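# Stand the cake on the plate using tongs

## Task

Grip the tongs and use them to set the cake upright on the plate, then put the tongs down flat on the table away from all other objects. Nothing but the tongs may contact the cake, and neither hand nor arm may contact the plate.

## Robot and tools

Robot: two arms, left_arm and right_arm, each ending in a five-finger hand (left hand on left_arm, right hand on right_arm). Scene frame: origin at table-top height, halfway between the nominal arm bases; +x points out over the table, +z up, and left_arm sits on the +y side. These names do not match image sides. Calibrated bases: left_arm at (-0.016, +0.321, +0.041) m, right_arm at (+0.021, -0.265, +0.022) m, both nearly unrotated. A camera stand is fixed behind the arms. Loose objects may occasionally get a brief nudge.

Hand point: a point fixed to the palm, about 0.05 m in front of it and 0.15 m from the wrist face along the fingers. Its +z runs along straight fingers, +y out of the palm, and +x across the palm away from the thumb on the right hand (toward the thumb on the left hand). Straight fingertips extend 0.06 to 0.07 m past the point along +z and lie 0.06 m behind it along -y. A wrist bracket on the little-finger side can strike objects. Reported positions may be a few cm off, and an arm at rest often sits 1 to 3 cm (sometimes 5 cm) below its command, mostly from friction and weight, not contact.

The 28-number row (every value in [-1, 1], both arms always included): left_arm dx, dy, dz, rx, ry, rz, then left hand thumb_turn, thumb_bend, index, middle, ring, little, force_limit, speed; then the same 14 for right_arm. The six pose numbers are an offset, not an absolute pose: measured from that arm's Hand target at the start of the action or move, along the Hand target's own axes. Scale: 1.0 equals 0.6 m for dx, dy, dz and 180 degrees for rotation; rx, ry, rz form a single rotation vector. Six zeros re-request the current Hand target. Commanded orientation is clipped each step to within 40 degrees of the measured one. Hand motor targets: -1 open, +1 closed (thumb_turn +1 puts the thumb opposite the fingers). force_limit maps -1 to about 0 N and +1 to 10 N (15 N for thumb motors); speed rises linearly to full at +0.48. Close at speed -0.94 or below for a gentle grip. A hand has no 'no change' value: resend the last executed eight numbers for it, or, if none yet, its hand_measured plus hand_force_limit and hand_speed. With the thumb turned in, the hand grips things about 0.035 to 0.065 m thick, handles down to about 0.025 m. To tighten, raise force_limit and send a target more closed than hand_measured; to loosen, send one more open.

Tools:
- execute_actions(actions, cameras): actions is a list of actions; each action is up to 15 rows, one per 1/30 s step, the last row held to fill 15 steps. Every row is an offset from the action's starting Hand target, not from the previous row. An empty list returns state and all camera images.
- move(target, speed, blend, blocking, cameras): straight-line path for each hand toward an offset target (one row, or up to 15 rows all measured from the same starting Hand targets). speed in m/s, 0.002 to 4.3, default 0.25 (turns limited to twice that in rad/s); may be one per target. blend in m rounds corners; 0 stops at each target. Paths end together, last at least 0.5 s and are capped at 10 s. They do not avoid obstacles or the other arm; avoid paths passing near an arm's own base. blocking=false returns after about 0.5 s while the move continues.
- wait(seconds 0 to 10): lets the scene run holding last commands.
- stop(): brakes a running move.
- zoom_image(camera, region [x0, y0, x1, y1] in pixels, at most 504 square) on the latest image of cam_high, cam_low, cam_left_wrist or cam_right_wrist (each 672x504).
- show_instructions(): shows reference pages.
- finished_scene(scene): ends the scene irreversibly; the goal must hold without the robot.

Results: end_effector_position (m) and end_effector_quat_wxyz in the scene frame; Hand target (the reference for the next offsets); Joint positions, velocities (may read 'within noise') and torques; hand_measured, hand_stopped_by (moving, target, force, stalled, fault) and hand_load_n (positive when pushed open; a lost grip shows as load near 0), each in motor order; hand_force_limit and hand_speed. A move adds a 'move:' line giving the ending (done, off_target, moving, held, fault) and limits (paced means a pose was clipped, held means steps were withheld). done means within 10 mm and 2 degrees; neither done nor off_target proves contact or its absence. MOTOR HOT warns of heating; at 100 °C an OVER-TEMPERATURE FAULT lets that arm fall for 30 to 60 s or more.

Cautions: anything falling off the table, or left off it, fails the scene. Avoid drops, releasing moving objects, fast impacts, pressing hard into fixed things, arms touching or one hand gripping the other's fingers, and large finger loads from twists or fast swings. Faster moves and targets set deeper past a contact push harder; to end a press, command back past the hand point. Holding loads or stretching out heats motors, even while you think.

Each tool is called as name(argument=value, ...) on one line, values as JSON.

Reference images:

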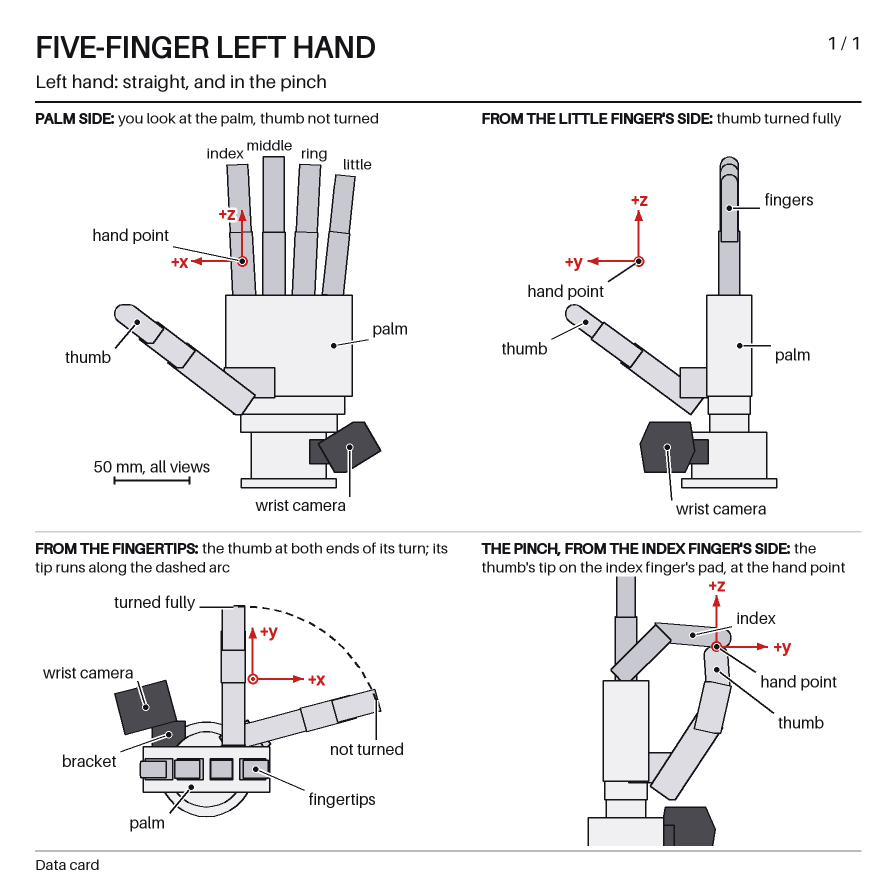

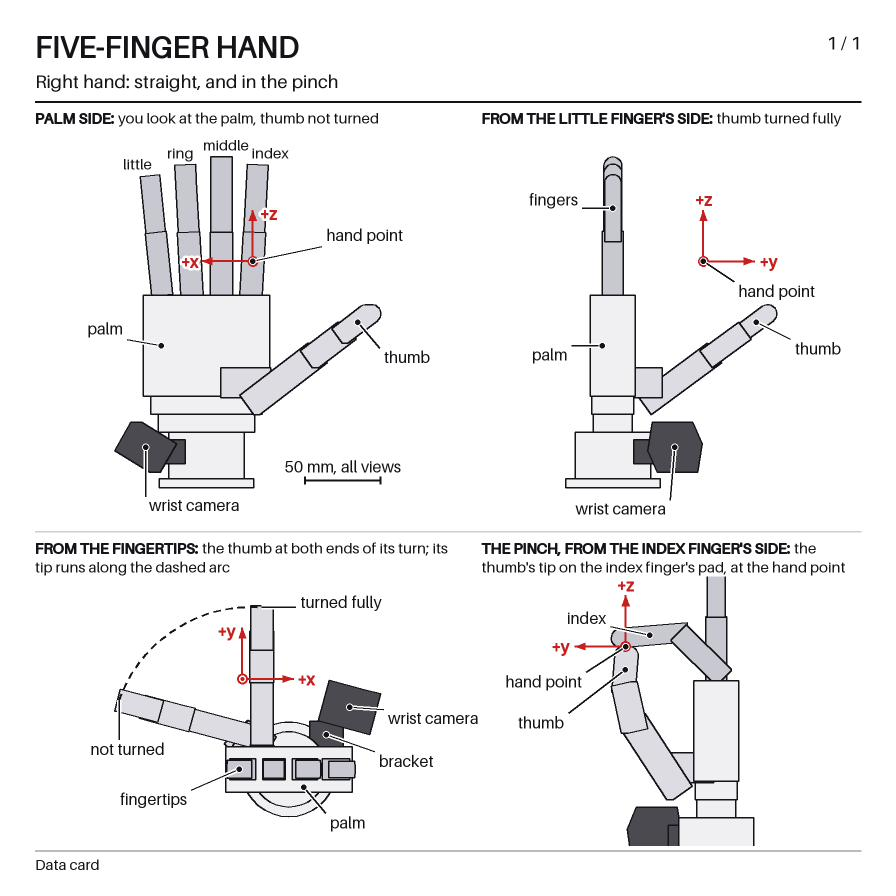

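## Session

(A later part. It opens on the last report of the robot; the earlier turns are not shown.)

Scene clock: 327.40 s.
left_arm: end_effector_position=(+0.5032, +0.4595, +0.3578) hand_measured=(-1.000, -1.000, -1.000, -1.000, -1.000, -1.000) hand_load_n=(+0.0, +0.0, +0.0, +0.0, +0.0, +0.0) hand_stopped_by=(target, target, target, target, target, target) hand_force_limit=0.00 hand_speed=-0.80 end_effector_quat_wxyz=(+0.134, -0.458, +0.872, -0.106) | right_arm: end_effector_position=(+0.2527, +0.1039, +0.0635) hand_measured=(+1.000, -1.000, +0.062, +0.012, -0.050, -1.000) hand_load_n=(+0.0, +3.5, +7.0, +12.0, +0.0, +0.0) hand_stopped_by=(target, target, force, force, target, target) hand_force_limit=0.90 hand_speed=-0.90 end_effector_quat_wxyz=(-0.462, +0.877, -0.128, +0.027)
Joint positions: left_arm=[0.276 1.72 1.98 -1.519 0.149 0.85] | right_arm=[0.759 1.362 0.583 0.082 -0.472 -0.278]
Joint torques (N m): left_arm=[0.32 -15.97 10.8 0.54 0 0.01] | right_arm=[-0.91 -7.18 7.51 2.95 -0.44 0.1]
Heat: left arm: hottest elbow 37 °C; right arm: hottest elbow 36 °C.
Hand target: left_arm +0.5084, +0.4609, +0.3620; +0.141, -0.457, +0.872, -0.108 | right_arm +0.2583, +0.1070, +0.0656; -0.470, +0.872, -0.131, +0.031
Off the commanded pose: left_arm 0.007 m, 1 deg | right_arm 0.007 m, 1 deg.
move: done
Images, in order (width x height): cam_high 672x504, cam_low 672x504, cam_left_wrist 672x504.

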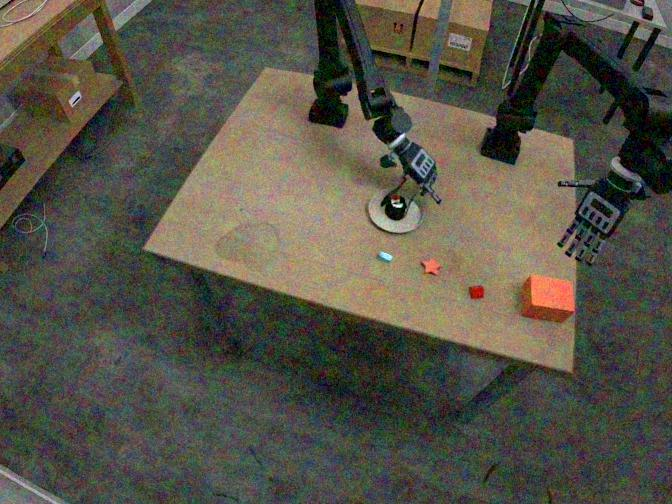

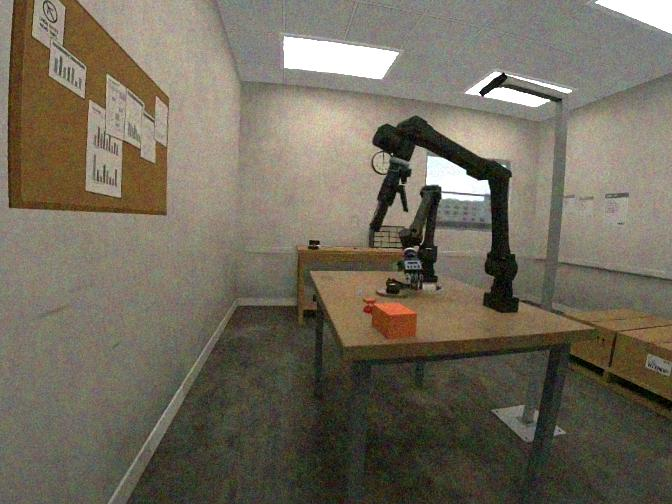

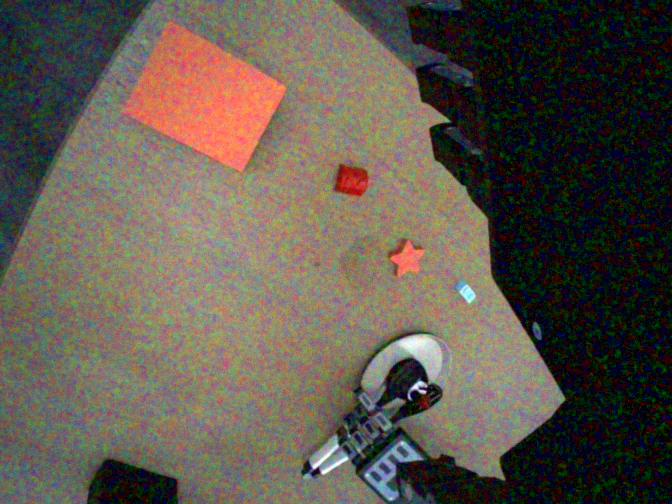

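move(target=[0,0,0,0,0,0,-1,-1,-1,-1,-1,-1,0,-0.8,0.0004,0.0055,0.0037,0,0,0,1,-1,0.2,0.1,-0.05,-1,0.9,-0.9], speed=0.03, cameras=["cam_low"])

zoom_image(camera="cam_low", region=[365, 265, 415, 305])

Scene clock: 329.83 s.
left_arm: end_effector_position=(+0.5032, +0.4595, +0.3578) hand_measured=(-1.000, -1.000, -1.000, -1.000, -1.000, -1.000) hand_load_n=(+0.0, +0.0, +0.0, +0.0, +0.0, +0.0) hand_stopped_by=(target, target, target, target, target, target) hand_force_limit=0.00 hand_speed=-0.80 end_effector_quat_wxyz=(+0.134, -0.458, +0.872, -0.106) | right_arm: end_effector_position=(+0.2529, +0.1042, +0.0599) hand_measured=(+1.000, -1.000, +0.062, +0.012, -0.050, -1.000) hand_load_n=(+0.0, +3.5, +7.5, +12.0, +0.0, +0.0) hand_stopped_by=(target, target, force, force, target, target) hand_force_limit=0.90 hand_speed=-0.90 end_effector_quat_wxyz=(-0.462, +0.877, -0.128, +0.028)
Joint positions: left_arm=[0.276 1.72 1.98 -1.519 0.149 0.85] | right_arm=[0.759 1.372 0.579 0.098 -0.472 -0.278]
Joint torques (N m): left_arm=[0.26 -16.09 10.74 0.57 -0.03 0] | right_arm=[-0.97 -7.18 7.38 2.86 -0.44 0.1]
Heat: left arm: hottest elbow 37 °C; right arm: hottest elbow 36 °C.
Hand target: left_arm +0.5084, +0.4609, +0.3620; +0.141, -0.457, +0.872, -0.108 | right_arm +0.2582, +0.1070, +0.0616; -0.470, +0.872, -0.131, +0.031
Off the commanded pose: left_arm 0.007 m, 1 deg | right_arm 0.006 m, 1 deg.
move: done
Images, in order (width x height): cam_low 672x504.

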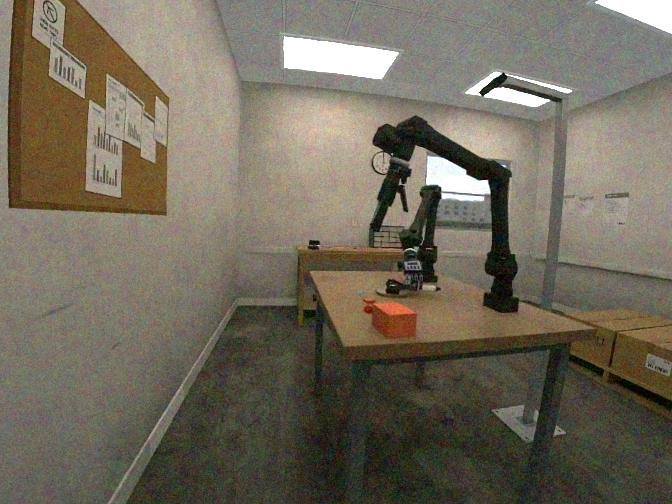

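Scaled by 10.080 from the camera's 672x504 image, which has a finer 960x720 frame.

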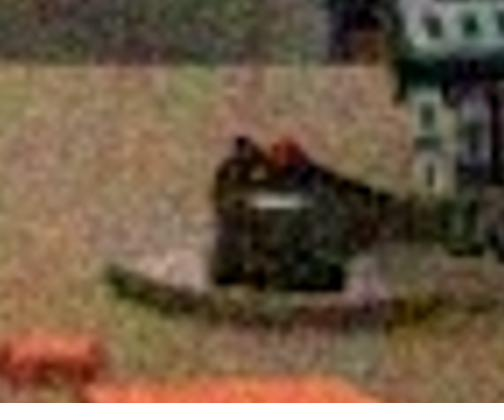

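move(target=[0,0,0,0,0,0,-1,-1,-1,-1,-1,-1,0,-0.8,0.0003,0.0041,0.0028,0,0,0,1,-1,0.2,0.1,-0.05,-1,0.9,-0.9], speed=0.03, cameras=["cam_low","cam_left_wrist"])

zoom_image(camera="cam_low", region=[365, 265, 415, 305])

zoom_image(camera="cam_left_wrist", region=[330, 320, 470, 460])

Scene clock: 338.50 s.
left_arm: end_effector_position=(+0.5032, +0.4595, +0.3578) hand_measured=(-1.000, -1.000, -1.000, -1.000, -1.000, -1.000) hand_load_n=(+0.0, +0.0, +0.0, +0.0, +0.0, +0.0) hand_stopped_by=(target, target, target, target, target, target) hand_force_limit=0.00 hand_speed=-0.80 end_effector_quat_wxyz=(+0.134, -0.458, +0.872, -0.106) | right_arm: end_effector_position=(+0.2542, +0.1054, +0.0586) hand_measured=(+1.000, -1.000, +0.062, +0.012, -0.050, -1.000) hand_load_n=(+0.0, +3.5, +7.5, +12.5, +0.0, +0.0) hand_stopped_by=(target, target, force, force, target, target) hand_force_limit=0.90 hand_speed=-0.90 end_effector_quat_wxyz=(-0.464, +0.876, -0.127, +0.029)
Joint positions: left_arm=[0.276 1.72 1.98 -1.519 0.149 0.85] | right_arm=[0.759 1.379 0.579 0.109 -0.472 -0.278]
Joint torques (N m): left_arm=[0.15 -16.21 10.74 0.49 -0.03 0.03] | right_arm=[-0.91 -7.18 7.09 2.89 -0.43 0.1]
Heat: left arm: hottest elbow 37 °C; right arm: hottest elbow 35 °C.
Hand target: left_arm +0.5084, +0.4609, +0.3620; +0.141, -0.457, +0.872, -0.108 | right_arm +0.2582, +0.1071, +0.0586; -0.470, +0.872, -0.131, +0.031
Off the commanded pose: left_arm 0.007 m, 1 deg | right_arm 0.004 m, 1 deg.
move: done
Images, in order (width x height): cam_low 672x504, cam_left_wrist 672x504.

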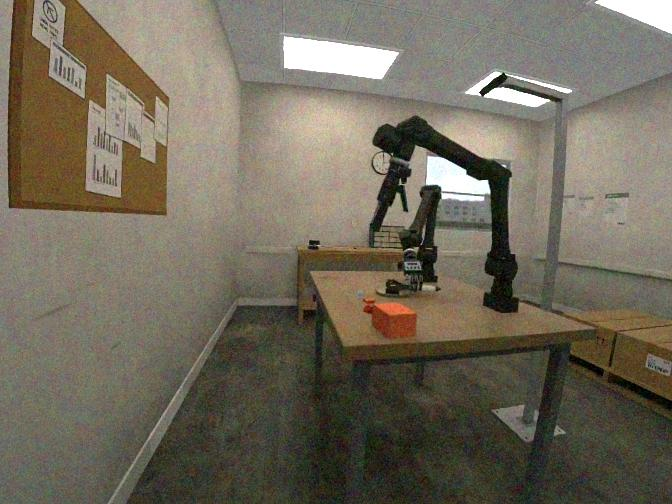

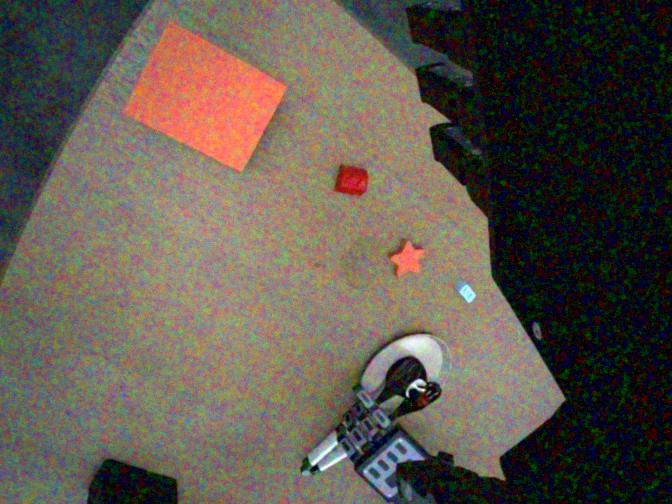

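Scaled by 10.080 from the camera's 672x504 image, which has a finer 960x720 frame.

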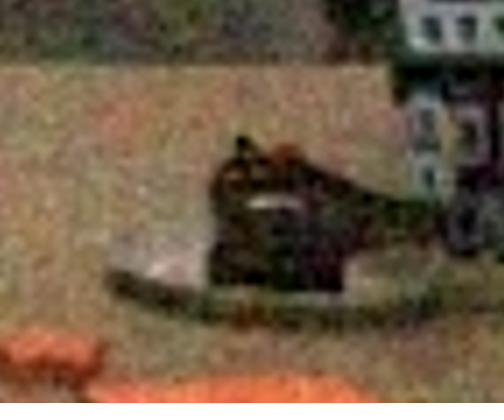

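Scaled by 3.600 from the camera's 672x504 image, which has a finer 960x720 frame.

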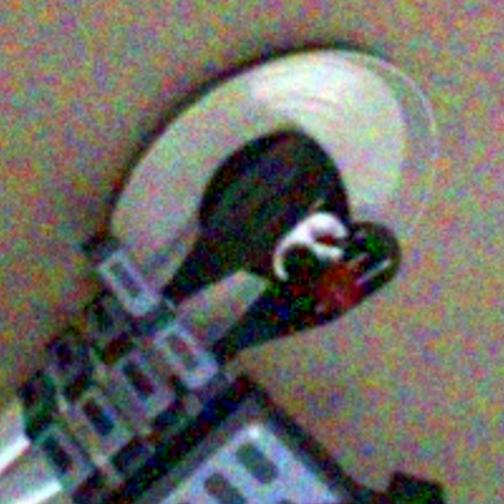

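move(target=[0,0,0,0,0,0,-1,-1,-1,-1,-1,-1,0,-0.8,0.0003,0.0041,0.0028,0,0,0,1,-1,0.2,0.1,-0.05,-1,0.9,-0.9], speed=0.03, cameras=["cam_low","cam_high"])

zoom_image(camera="cam_low", region=[365, 265, 415, 305])

zoom_image(camera="cam_high", region=[355, 165, 445, 240])

Scene clock: 347.97 s.
left_arm: end_effector_position=(+0.5032, +0.4595, +0.3578) hand_measured=(-1.000, -1.000, -1.000, -1.000, -1.000, -1.000) hand_load_n=(-0.5, +0.0, +0.0, +0.0, +0.0, +0.0) hand_stopped_by=(target, target, target, target, target, target) hand_force_limit=0.00 hand_speed=-0.80 end_effector_quat_wxyz=(+0.134, -0.458, +0.872, -0.106) | right_arm: end_effector_position=(+0.2543, +0.1055, +0.0566) hand_measured=(+1.000, -1.000, +0.062, +0.012, -0.050, -1.000) hand_load_n=(+0.0, +3.0, +8.0, +12.0, +0.0, +0.0) hand_stopped_by=(target, target, force, force, target, target) hand_force_limit=0.90 hand_speed=-0.90 end_effector_quat_wxyz=(-0.465, +0.876, -0.126, +0.030)
Joint positions: left_arm=[0.276 1.72 1.98 -1.519 0.149 0.85] | right_arm=[0.759 1.385 0.575 0.122 -0.472 -0.278]
Joint torques (N m): left_arm=[0.44 -16.15 10.76 0.43 -0.02 0] | right_arm=[-0.91 -7 7.1 2.92 -0.42 0.1]
Heat: left arm: hottest elbow 37 °C; right arm: hottest elbow 34 °C.
Hand target: left_arm +0.5084, +0.4609, +0.3620; +0.141, -0.457, +0.872, -0.108 | right_arm +0.2583, +0.1072, +0.0557; -0.470, +0.872, -0.131, +0.031
Off the commanded pose: left_arm 0.007 m, 1 deg | right_arm 0.004 m, 1 deg.
move: done
Images, in order (width x height): cam_high 672x504, cam_low 672x504.

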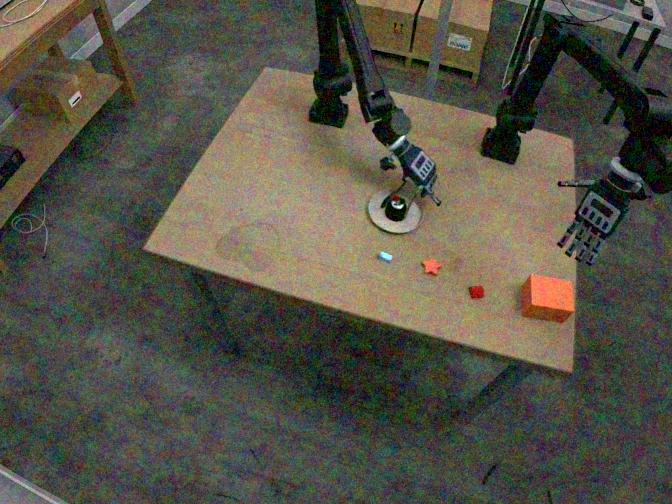

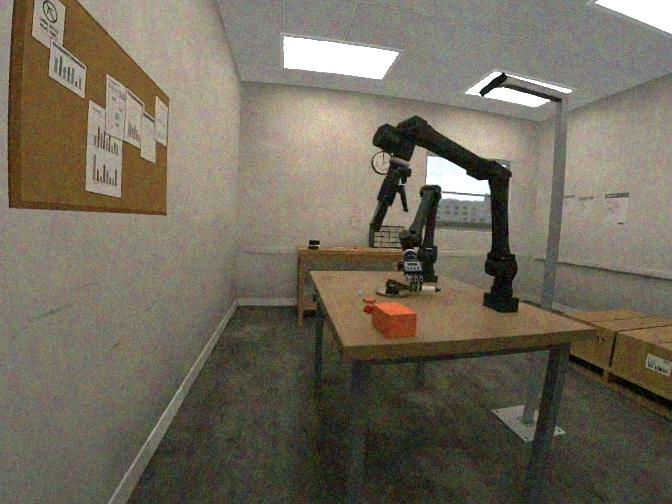

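Scaled by 10.080 from the camera's 672x504 image, which has a finer 960x720 frame.

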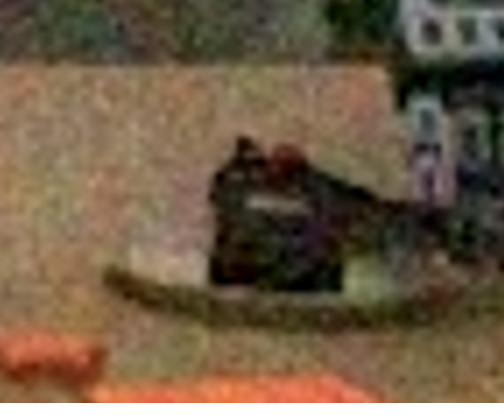

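Scaled by 5.600 from the camera's 672x504 image, which has a finer 960x720 frame.

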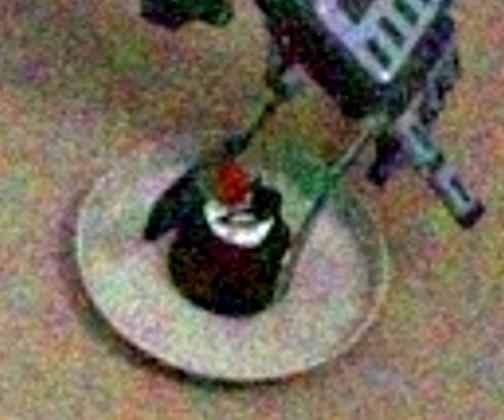

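move(target=[[0,0,0,0,0,0,-1,-1,-1,-1,-1,-1,0,-0.8,0,0,0,0,0,0,1,-1,0.04,-0.05,-0.05,-1,0.9,-0.93],[0,0,0,0,0,0,-1,-1,-1,-1,-1,-1,0,-0.8,0,0,0,0,0,0,1,-1,-0.04,-0.15,-0.1,-1,0.9,-0.93]], speed=0.03, cameras=["cam_low","cam_high","cam_left_wrist"])

zoom_image(camera="cam_left_wrist", region=[330, 320, 470, 460])

zoom_image(camera="cam_high", region=[355, 165, 445, 240])

zoom_image(camera="cam_low", region=[365, 265, 415, 305])

Scene clock: 353.97 s.
left_arm: end_effector_position=(+0.5032, +0.4595, +0.3578) hand_measured=(-1.000, -1.000, -1.000, -1.000, -1.000, -1.000) hand_load_n=(+0.0, +0.0, +0.0, +0.0, +0.0, +0.0) hand_stopped_by=(target, target, target, target, target, target) hand_force_limit=0.00 hand_speed=-0.80 end_effector_quat_wxyz=(+0.134, -0.458, +0.872, -0.106) | right_arm: end_effector_position=(+0.2547, +0.1059, +0.0569) hand_measured=(+1.000, -1.000, -0.042, -0.150, -0.100, -1.000) hand_load_n=(-1.0, +1.0, +5.5, +0.0, +0.0, +0.0) hand_stopped_by=(target, target, target, target, target, target) hand_force_limit=0.90 hand_speed=-0.93 end_effector_quat_wxyz=(-0.466, +0.875, -0.126, +0.030)
Joint positions: left_arm=[0.276 1.72 1.98 -1.519 0.149 0.85] | right_arm=[0.759 1.385 0.575 0.124 -0.472 -0.278]
Joint torques (N m): left_arm=[0.38 -16.09 10.81 0.4 -0.01 0.01] | right_arm=[-0.97 -7 7.09 2.78 -0.41 0.1]
Heat: left arm: hottest elbow 37 °C; right arm: hottest elbow 34 °C.
Hand target: left_arm +0.5084, +0.4609, +0.3620; +0.141, -0.457, +0.872, -0.108 | right_arm +0.2583, +0.1072, +0.0558; -0.470, +0.872, -0.131, +0.031
Off the commanded pose: left_arm 0.007 m, 1 deg | right_arm 0.004 m, 1 deg.
move: done
Images, in order (width x height): cam_high 672x504, cam_low 672x504, cam_left_wrist 672x504.

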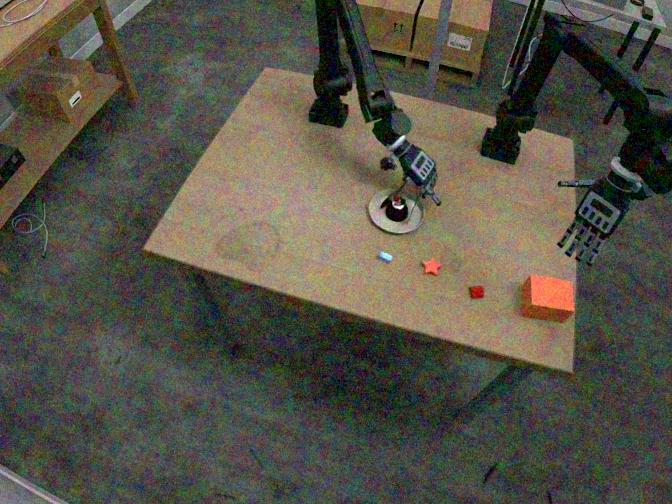

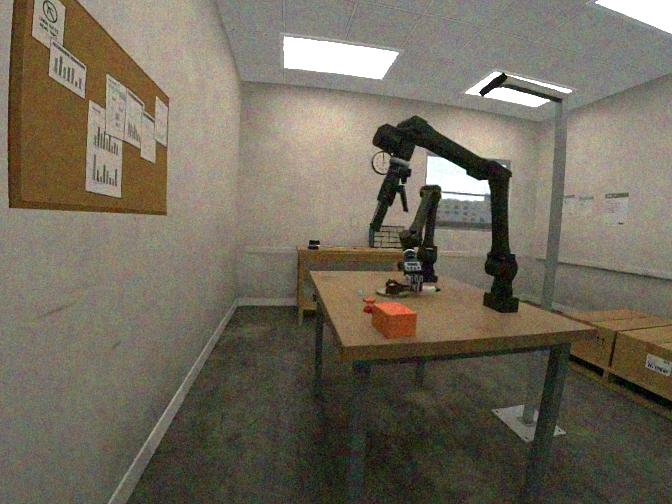

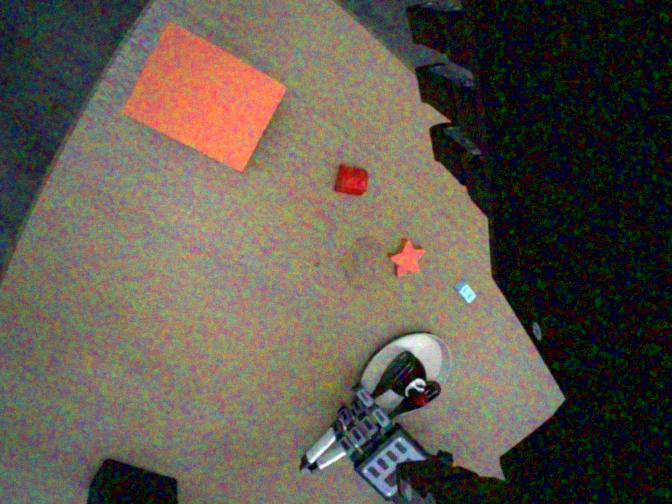

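Scaled by 3.600 from the camera's 672x504 image, which has a finer 960x720 frame.

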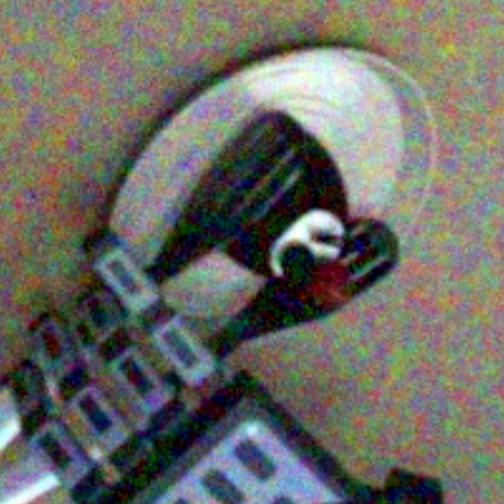

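Scaled by 5.600 from the camera's 672x504 image, which has a finer 960x720 frame.

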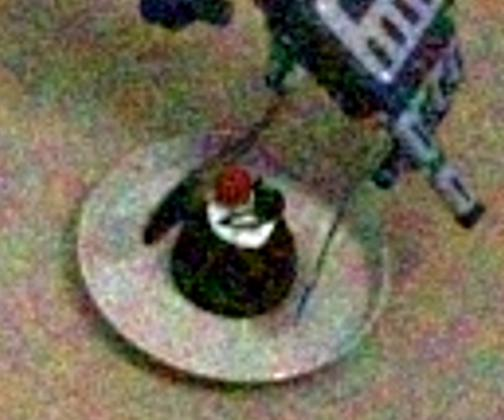

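Scaled by 10.080 from the camera's 672x504 image, which has a finer 960x720 frame.

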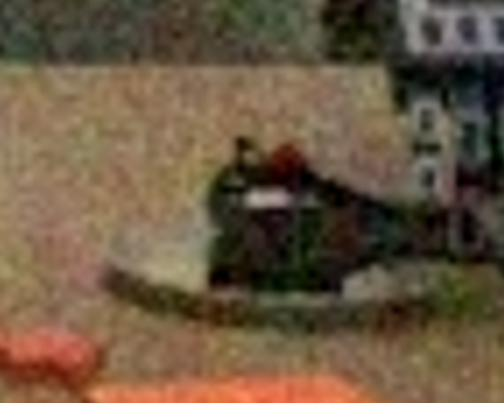

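move(target=[0,0,0,0,0,0,-1,-1,-1,-1,-1,-1,0,-0.8,0,0,0,0,0,0,1,-1,-0.09,-0.25,-0.12,-1,0.9,-0.93], speed=0.03, cameras=["cam_high","cam_left_wrist"])

zoom_image(camera="cam_left_wrist", region=[350, 320, 450, 420])

zoom_image(camera="cam_high", region=[365, 175, 435, 240])

Scene clock: 358.37 s.
left_arm: end_effector_position=(+0.5032, +0.4595, +0.3578) hand_measured=(-1.000, -1.000, -1.000, -1.000, -1.000, -1.000) hand_load_n=(+0.0, +0.0, +0.0, +0.0, +0.0, +0.0) hand_stopped_by=(target, target, target, target, target, target) hand_force_limit=0.00 hand_speed=-0.80 end_effector_quat_wxyz=(+0.134, -0.458, +0.872, -0.106) | right_arm: end_effector_position=(+0.2547, +0.1059, +0.0569) hand_measured=(+1.000, -1.000, -0.092, -0.250, -0.120, -1.000) hand_load_n=(-1.0, +0.5, +5.0, -0.5, +0.0, +0.0) hand_stopped_by=(target, target, target, target, target, target) hand_force_limit=0.90 hand_speed=-0.93 end_effector_quat_wxyz=(-0.466, +0.875, -0.126, +0.030)
Joint positions: left_arm=[0.276 1.72 1.98 -1.519 0.149 0.85] | right_arm=[0.759 1.385 0.575 0.124 -0.472 -0.278]
Joint torques (N m): left_arm=[0.26 -16.15 10.77 0.53 -0.01 0.02] | right_arm=[-0.91 -7 7.1 2.78 -0.41 0.1]
Heat: left arm: hottest elbow 37 °C; right arm: hottest elbow 34 °C.
Hand target: left_arm +0.5084, +0.4609, +0.3620; +0.141, -0.457, +0.872, -0.108 | right_arm +0.2583, +0.1072, +0.0558; -0.470, +0.872, -0.131, +0.031
Off the commanded pose: left_arm 0.007 m, 1 deg | right_arm 0.004 m, 1 deg.
move: done
Images, in order (width x height): cam_high 672x504, cam_left_wrist 672x504.

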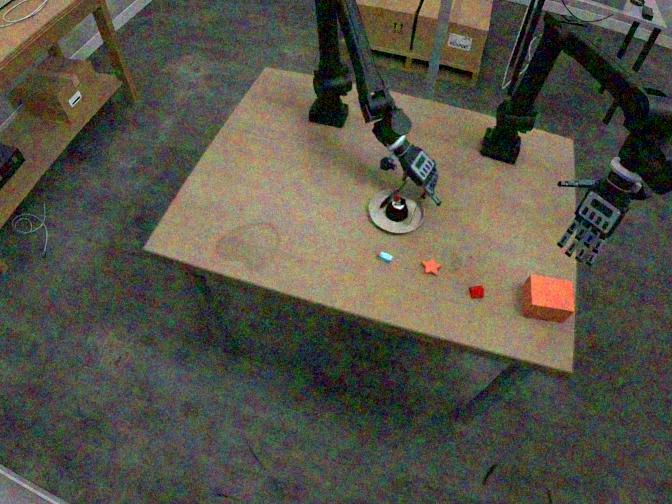

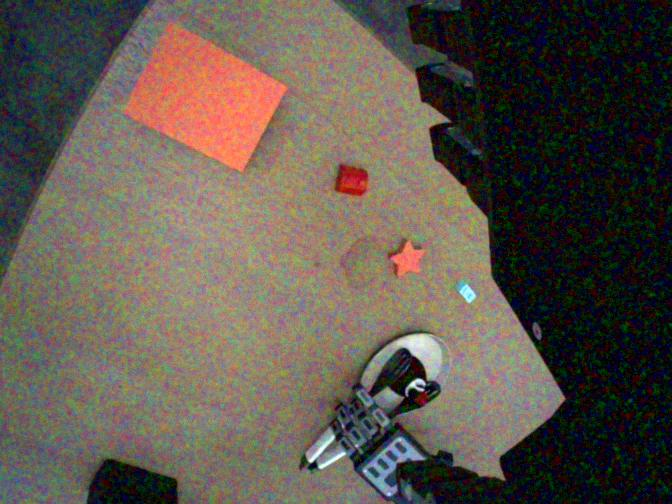

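Scaled by 5.040 from the camera's 672x504 image, which has a finer 960x720 frame.

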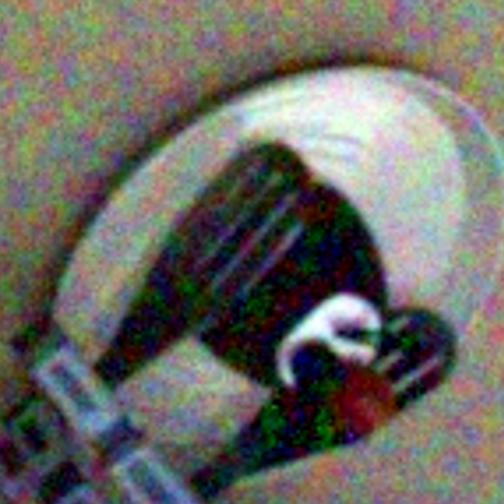

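Scaled by 7.200 from the camera's 672x504 image, which has a finer 960x720 frame.

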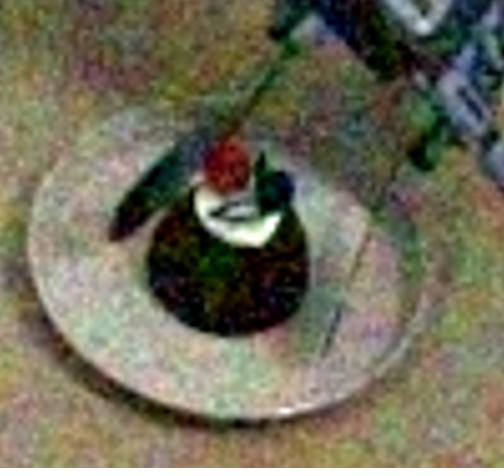

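move(target=[0,0,0,0,0,0,-1,-1,-1,-1,-1,-1,0,-0.8,0.0005,-0.0197,-0.0065,0,0,0,1,-1,-0.09,-0.25,-0.12,-1,0.9,-0.93], speed=0.03, cameras=["cam_high"])

zoom_image(camera="cam_high", region=[365, 175, 435, 240])

Scene clock: 365.10 s.
left_arm: end_effector_position=(+0.5032, +0.4595, +0.3578) hand_measured=(-1.000, -1.000, -1.000, -1.000, -1.000, -1.000) hand_load_n=(+0.0, +0.0, +0.0, +0.0, +0.0, +0.0) hand_stopped_by=(target, target, target, target, target, target) hand_force_limit=0.00 hand_speed=-0.80 end_effector_quat_wxyz=(+0.134, -0.458, +0.872, -0.106) | right_arm: end_effector_position=(+0.2532, +0.1044, +0.0554) hand_measured=(+1.000, -1.000, -0.092, -0.250, -0.120, -1.000) hand_load_n=(-1.0, +1.0, +5.0, +0.0, +0.0, +0.0) hand_stopped_by=(target, target, target, target, target, target) hand_force_limit=0.90 hand_speed=-0.93 end_effector_quat_wxyz=(-0.462, +0.877, -0.128, +0.028)
Joint positions: left_arm=[0.276 1.72 1.98 -1.519 0.149 0.85] | right_arm=[0.759 1.385 0.575 0.114 -0.472 -0.278]
Joint torques (N m): left_arm=[0.26 -16.03 10.89 0.5 -0.03 0.02] | right_arm=[-0.73 -9.05 8.77 1.31 -0.35 0.12]
Heat: left arm: hottest elbow 37 °C; right arm: hottest elbow 34 °C.
Hand target: left_arm +0.5084, +0.4609, +0.3620; +0.141, -0.457, +0.872, -0.108 | right_arm +0.2603, +0.1101, +0.0677; -0.470, +0.872, -0.131, +0.031
Off the commanded pose: left_arm 0.007 m, 1 deg | right_arm 0.015 m, 1 deg.
move: off_target (right_arm)
Images, in order (width x height): cam_high 672x504.

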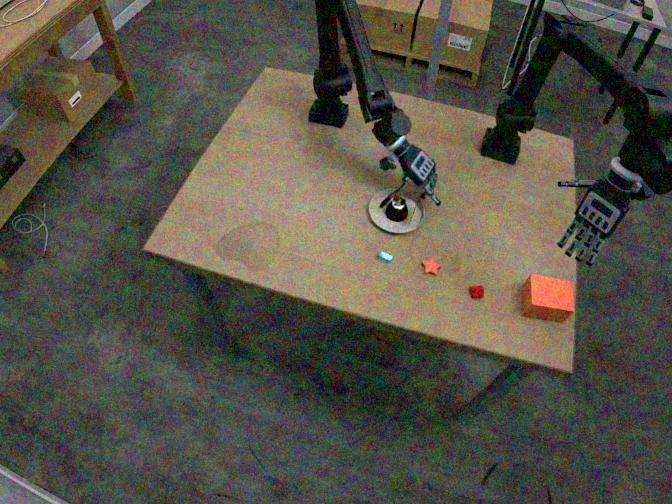

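Scaled by 7.200 from the camera's 672x504 image, which has a finer 960x720 frame.

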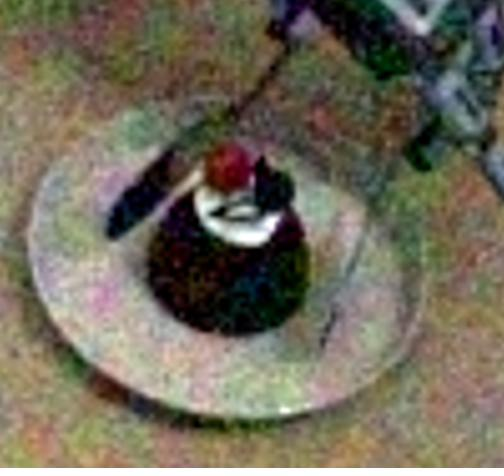

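move(target=[0,0,0,0,0,0,-1,-1,-1,-1,-1,-1,0,-0.8,0.0000,-0.0197,-0.0075,0,0,0,1,-1,-0.09,-0.25,-0.12,-1,0.9,-0.93], speed=0.03, cameras=["cam_high"])

zoom_image(camera="cam_high", region=[365, 175, 435, 240])

Scene clock: 368.70 s.
left_arm: end_effector_position=(+0.5032, +0.4595, +0.3578) hand_measured=(-1.000, -1.000, -1.000, -1.000, -1.000, -1.000) hand_load_n=(+0.0, +0.0, +0.0, +0.0, +0.0, +0.0) hand_stopped_by=(target, target, target, target, target, target) hand_force_limit=0.00 hand_speed=-0.80 end_effector_quat_wxyz=(+0.134, -0.458, +0.872, -0.106) | right_arm: end_effector_position=(+0.2481, +0.0994, +0.0582) hand_measured=(+1.000, -1.000, -0.092, -0.250, -0.120, -1.000) hand_load_n=(-1.0, +1.0, +5.5, +0.0, +0.0, +0.0) hand_stopped_by=(target, target, target, target, target, target) hand_force_limit=0.90 hand_speed=-0.93 end_effector_quat_wxyz=(-0.454, +0.881, -0.131, +0.022)
Joint positions: left_arm=[0.276 1.72 1.98 -1.519 0.149 0.85] | right_arm=[0.759 1.362 0.575 0.069 -0.472 -0.278]
Joint torques (N m): left_arm=[0.44 -16.26 10.8 0.5 -0.04 0.01] | right_arm=[-0.62 -9.11 10.5 1.31 -0.31 0.13]
Heat: left arm: hottest elbow 37 °C; right arm: hottest elbow 34 °C.
Hand target: left_arm +0.5084, +0.4609, +0.3620; +0.141, -0.457, +0.872, -0.108 | right_arm +0.2618, +0.1126, +0.0800; -0.470, +0.872, -0.131, +0.031
Off the commanded pose: left_arm 0.007 m, 1 deg | right_arm 0.029 m, 2 deg.
move: off_target (right_arm)
Images, in order (width x height): cam_high 672x504.

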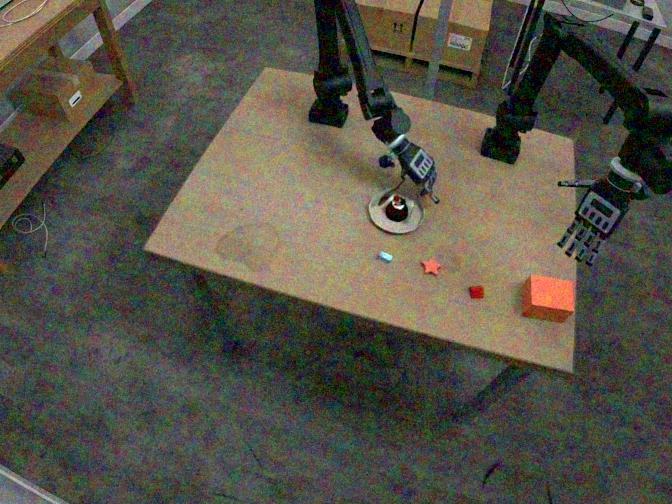

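Scaled by 7.200 from the camera's 672x504 image, which has a finer 960x720 frame.

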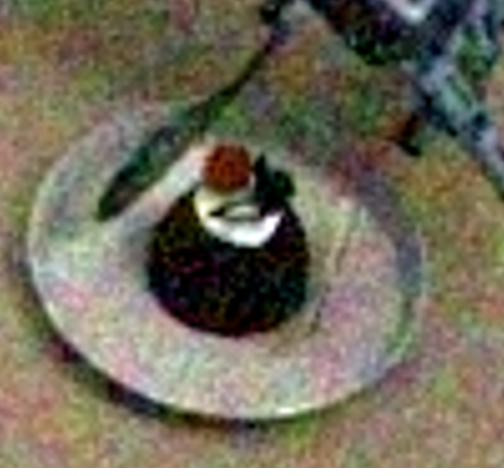

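move(target=[0,0,0,0,0,0,-1,-1,-1,-1,-1,-1,0,-0.8,0.0023,-0.0212,0.0015,0,0,0,1,-1,-0.09,-0.25,-0.12,-1,0.9,-0.93], speed=0.03, cameras=["cam_high"])

zoom_image(camera="cam_high", region=[365, 175, 435, 240])

Scene clock: 373.43 s.
left_arm: end_effector_position=(+0.5032, +0.4595, +0.3578) hand_measured=(-1.000, -1.000, -1.000, -1.000, -1.000, -1.000) hand_load_n=(+0.0, +0.0, +0.0, +0.0, +0.0, +0.0) hand_stopped_by=(target, target, target, target, target, target) hand_force_limit=0.00 hand_speed=-0.80 end_effector_quat_wxyz=(+0.134, -0.458, +0.872, -0.106) | right_arm: end_effector_position=(+0.2530, +0.1038, +0.0665) hand_measured=(+1.000, -1.000, -0.092, -0.250, -0.120, -1.000) hand_load_n=(-1.0, +1.0, +5.0, +0.0, +0.0, +0.0) hand_stopped_by=(target, target, target, target, target, target) hand_force_limit=0.90 hand_speed=-0.93 end_effector_quat_wxyz=(-0.454, +0.881, -0.132, +0.022)
Joint positions: left_arm=[0.276 1.72 1.98 -1.519 0.149 0.85] | right_arm=[0.759 1.358 0.602 0.037 -0.469 -0.277]
Joint torques (N m): left_arm=[0.5 -16.26 10.7 0.51 0 0.03] | right_arm=[-0.15 -9.11 11.03 1.35 -0.22 0.17]
Heat: left arm: hottest elbow 37 °C; right arm: hottest elbow 34 °C.
Hand target: left_arm +0.5084, +0.4609, +0.3620; +0.141, -0.457, +0.872, -0.108 | right_arm +0.2659, +0.1197, +0.0899; -0.470, +0.872, -0.131, +0.031
Off the commanded pose: left_arm 0.007 m, 1 deg | right_arm 0.031 m, 2 deg.
move: off_target (right_arm)
Images, in order (width x height): cam_high 672x504.

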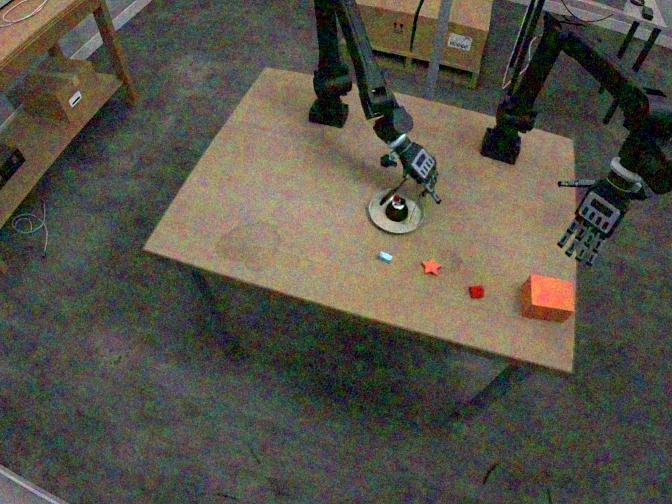

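Scaled by 7.200 from the camera's 672x504 image, which has a finer 960x720 frame.

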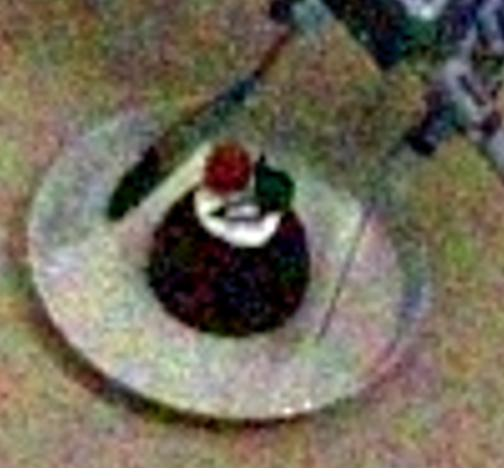

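move(target=[0,0,0,0,0,0,-1,-1,-1,-1,-1,-1,0,-0.8,-0.0035,-0.0414,-0.0277,0,0,0,1,-1,-0.09,-0.25,-0.12,-1,0.9,-0.93], speed=0.06, cameras=["cam_high"])

zoom_image(camera="cam_high", region=[365, 175, 435, 240])

Scene clock: 377.20 s.
left_arm: end_effector_position=(+0.5032, +0.4595, +0.3578) hand_measured=(-1.000, -1.000, -1.000, -1.000, -1.000, -1.000) hand_load_n=(+0.0, +0.0, +0.0, -0.5, +0.0, +0.0) hand_stopped_by=(target, target, target, target, target, target) hand_force_limit=0.00 hand_speed=-0.80 end_effector_quat_wxyz=(+0.134, -0.458, +0.872, -0.106) | right_arm: end_effector_position=(+0.2536, +0.1044, +0.0947) hand_measured=(+1.000, -1.000, -0.092, -0.250, -0.120, -1.000) hand_load_n=(-1.0, +1.0, +5.0, +0.0, +0.0, +0.0) hand_stopped_by=(target, target, target, target, target, target) hand_force_limit=0.90 hand_speed=-0.93 end_effector_quat_wxyz=(-0.453, +0.881, -0.133, +0.022)
Joint positions: left_arm=[0.276 1.72 1.98 -1.519 0.149 0.85] | right_arm=[0.759 1.294 0.641 -0.068 -0.469 -0.276]
Joint torques (N m): left_arm=[0.44 -15.74 10.86 0.51 -0.02 0.01] | right_arm=[-0.15 -8.64 11.78 1.25 -0.22 0.16]
Heat: left arm: hottest elbow 37 °C; right arm: hottest elbow 35 °C.
Hand target: left_arm +0.5084, +0.4609, +0.3620; +0.141, -0.457, +0.872, -0.108 | right_arm +0.2658, +0.1196, +0.1197; -0.470, +0.872, -0.131, +0.031
Off the commanded pose: left_arm 0.007 m, 1 deg | right_arm 0.032 m, 2 deg.
move: off_target (right_arm)
Images, in order (width x height): cam_high 672x504.

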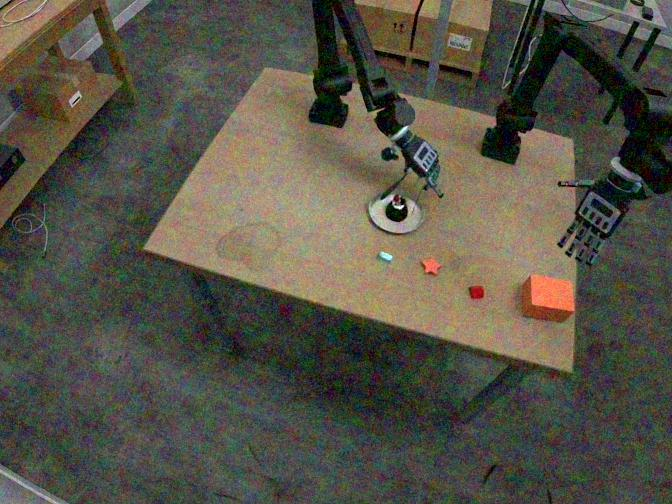

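Scaled by 7.200 from the camera's 672x504 image, which has a finer 960x720 frame.

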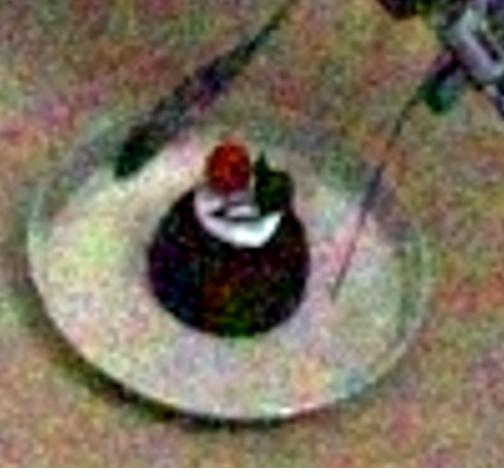

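move(target=[0,0,0,0,0,0,-1,-1,-1,-1,-1,-1,0,-0.8,-0.0082,-0.0966,-0.0648,0,0,0,1,-1,-0.09,-0.25,-0.12,-1,0.9,-0.93], speed=0.1, cameras=["cam_high","cam_low"])

zoom_image(camera="cam_high", region=[365, 155, 455, 240])

Scene clock: 381.13 s.
left_arm: end_effector_position=(+0.5032, +0.4595, +0.3578) hand_measured=(-1.000, -1.000, -1.000, -1.000, -1.000, -1.000) hand_load_n=(+0.0, +0.0, +0.0, +0.0, +0.0, +0.0) hand_stopped_by=(target, target, target, target, target, target) hand_force_limit=0.00 hand_speed=-0.80 end_effector_quat_wxyz=(+0.134, -0.458, +0.872, -0.106) | right_arm: end_effector_position=(+0.2552, +0.1061, +0.1606) hand_measured=(+1.000, -1.000, -0.092, -0.250, -0.120, -1.000) hand_load_n=(-1.0, +1.0, +5.5, +0.0, +0.0, +0.0) hand_stopped_by=(target, target, target, target, target, target) hand_force_limit=0.90 hand_speed=-0.93 end_effector_quat_wxyz=(-0.452, +0.882, -0.134, +0.020)
Joint positions: left_arm=[0.276 1.72 1.98 -1.519 0.149 0.85] | right_arm=[0.759 1.187 0.757 -0.293 -0.469 -0.275]
Joint torques (N m): left_arm=[0.62 -15.97 10.78 0.49 -0.01 0.02] | right_arm=[-0.15 -8 13.16 1.32 -0.22 0.15]
Heat: left arm: hottest elbow 37 °C; right arm: hottest elbow 35 °C.
Hand target: left_arm +0.5084, +0.4609, +0.3620; +0.141, -0.457, +0.872, -0.108 | right_arm +0.2658, +0.1198, +0.1900; -0.470, +0.872, -0.131, +0.031
Off the commanded pose: left_arm 0.007 m, 1 deg | right_arm 0.034 m, 3 deg.
move: off_target (right_arm)
Images, in order (width x height): cam_high 672x504, cam_low 672x504.

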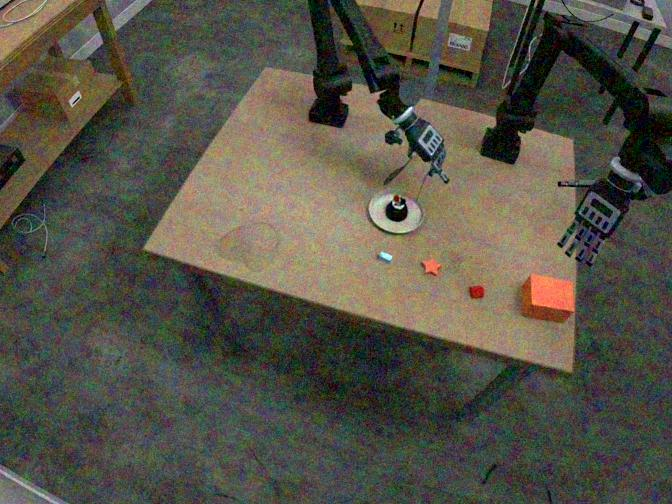

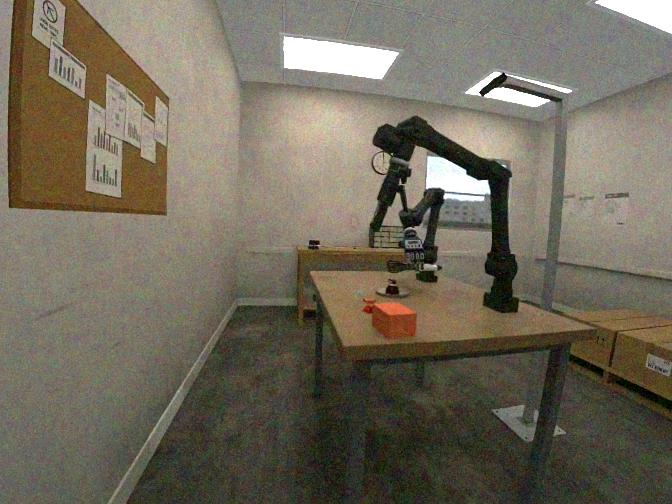

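Scaled by 5.600 from the camera's 672x504 image, which has a finer 960x720 frame.

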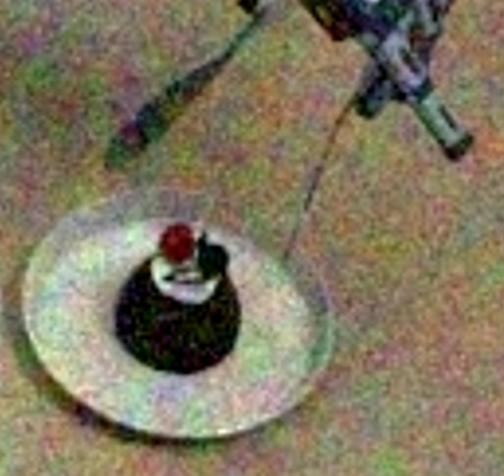

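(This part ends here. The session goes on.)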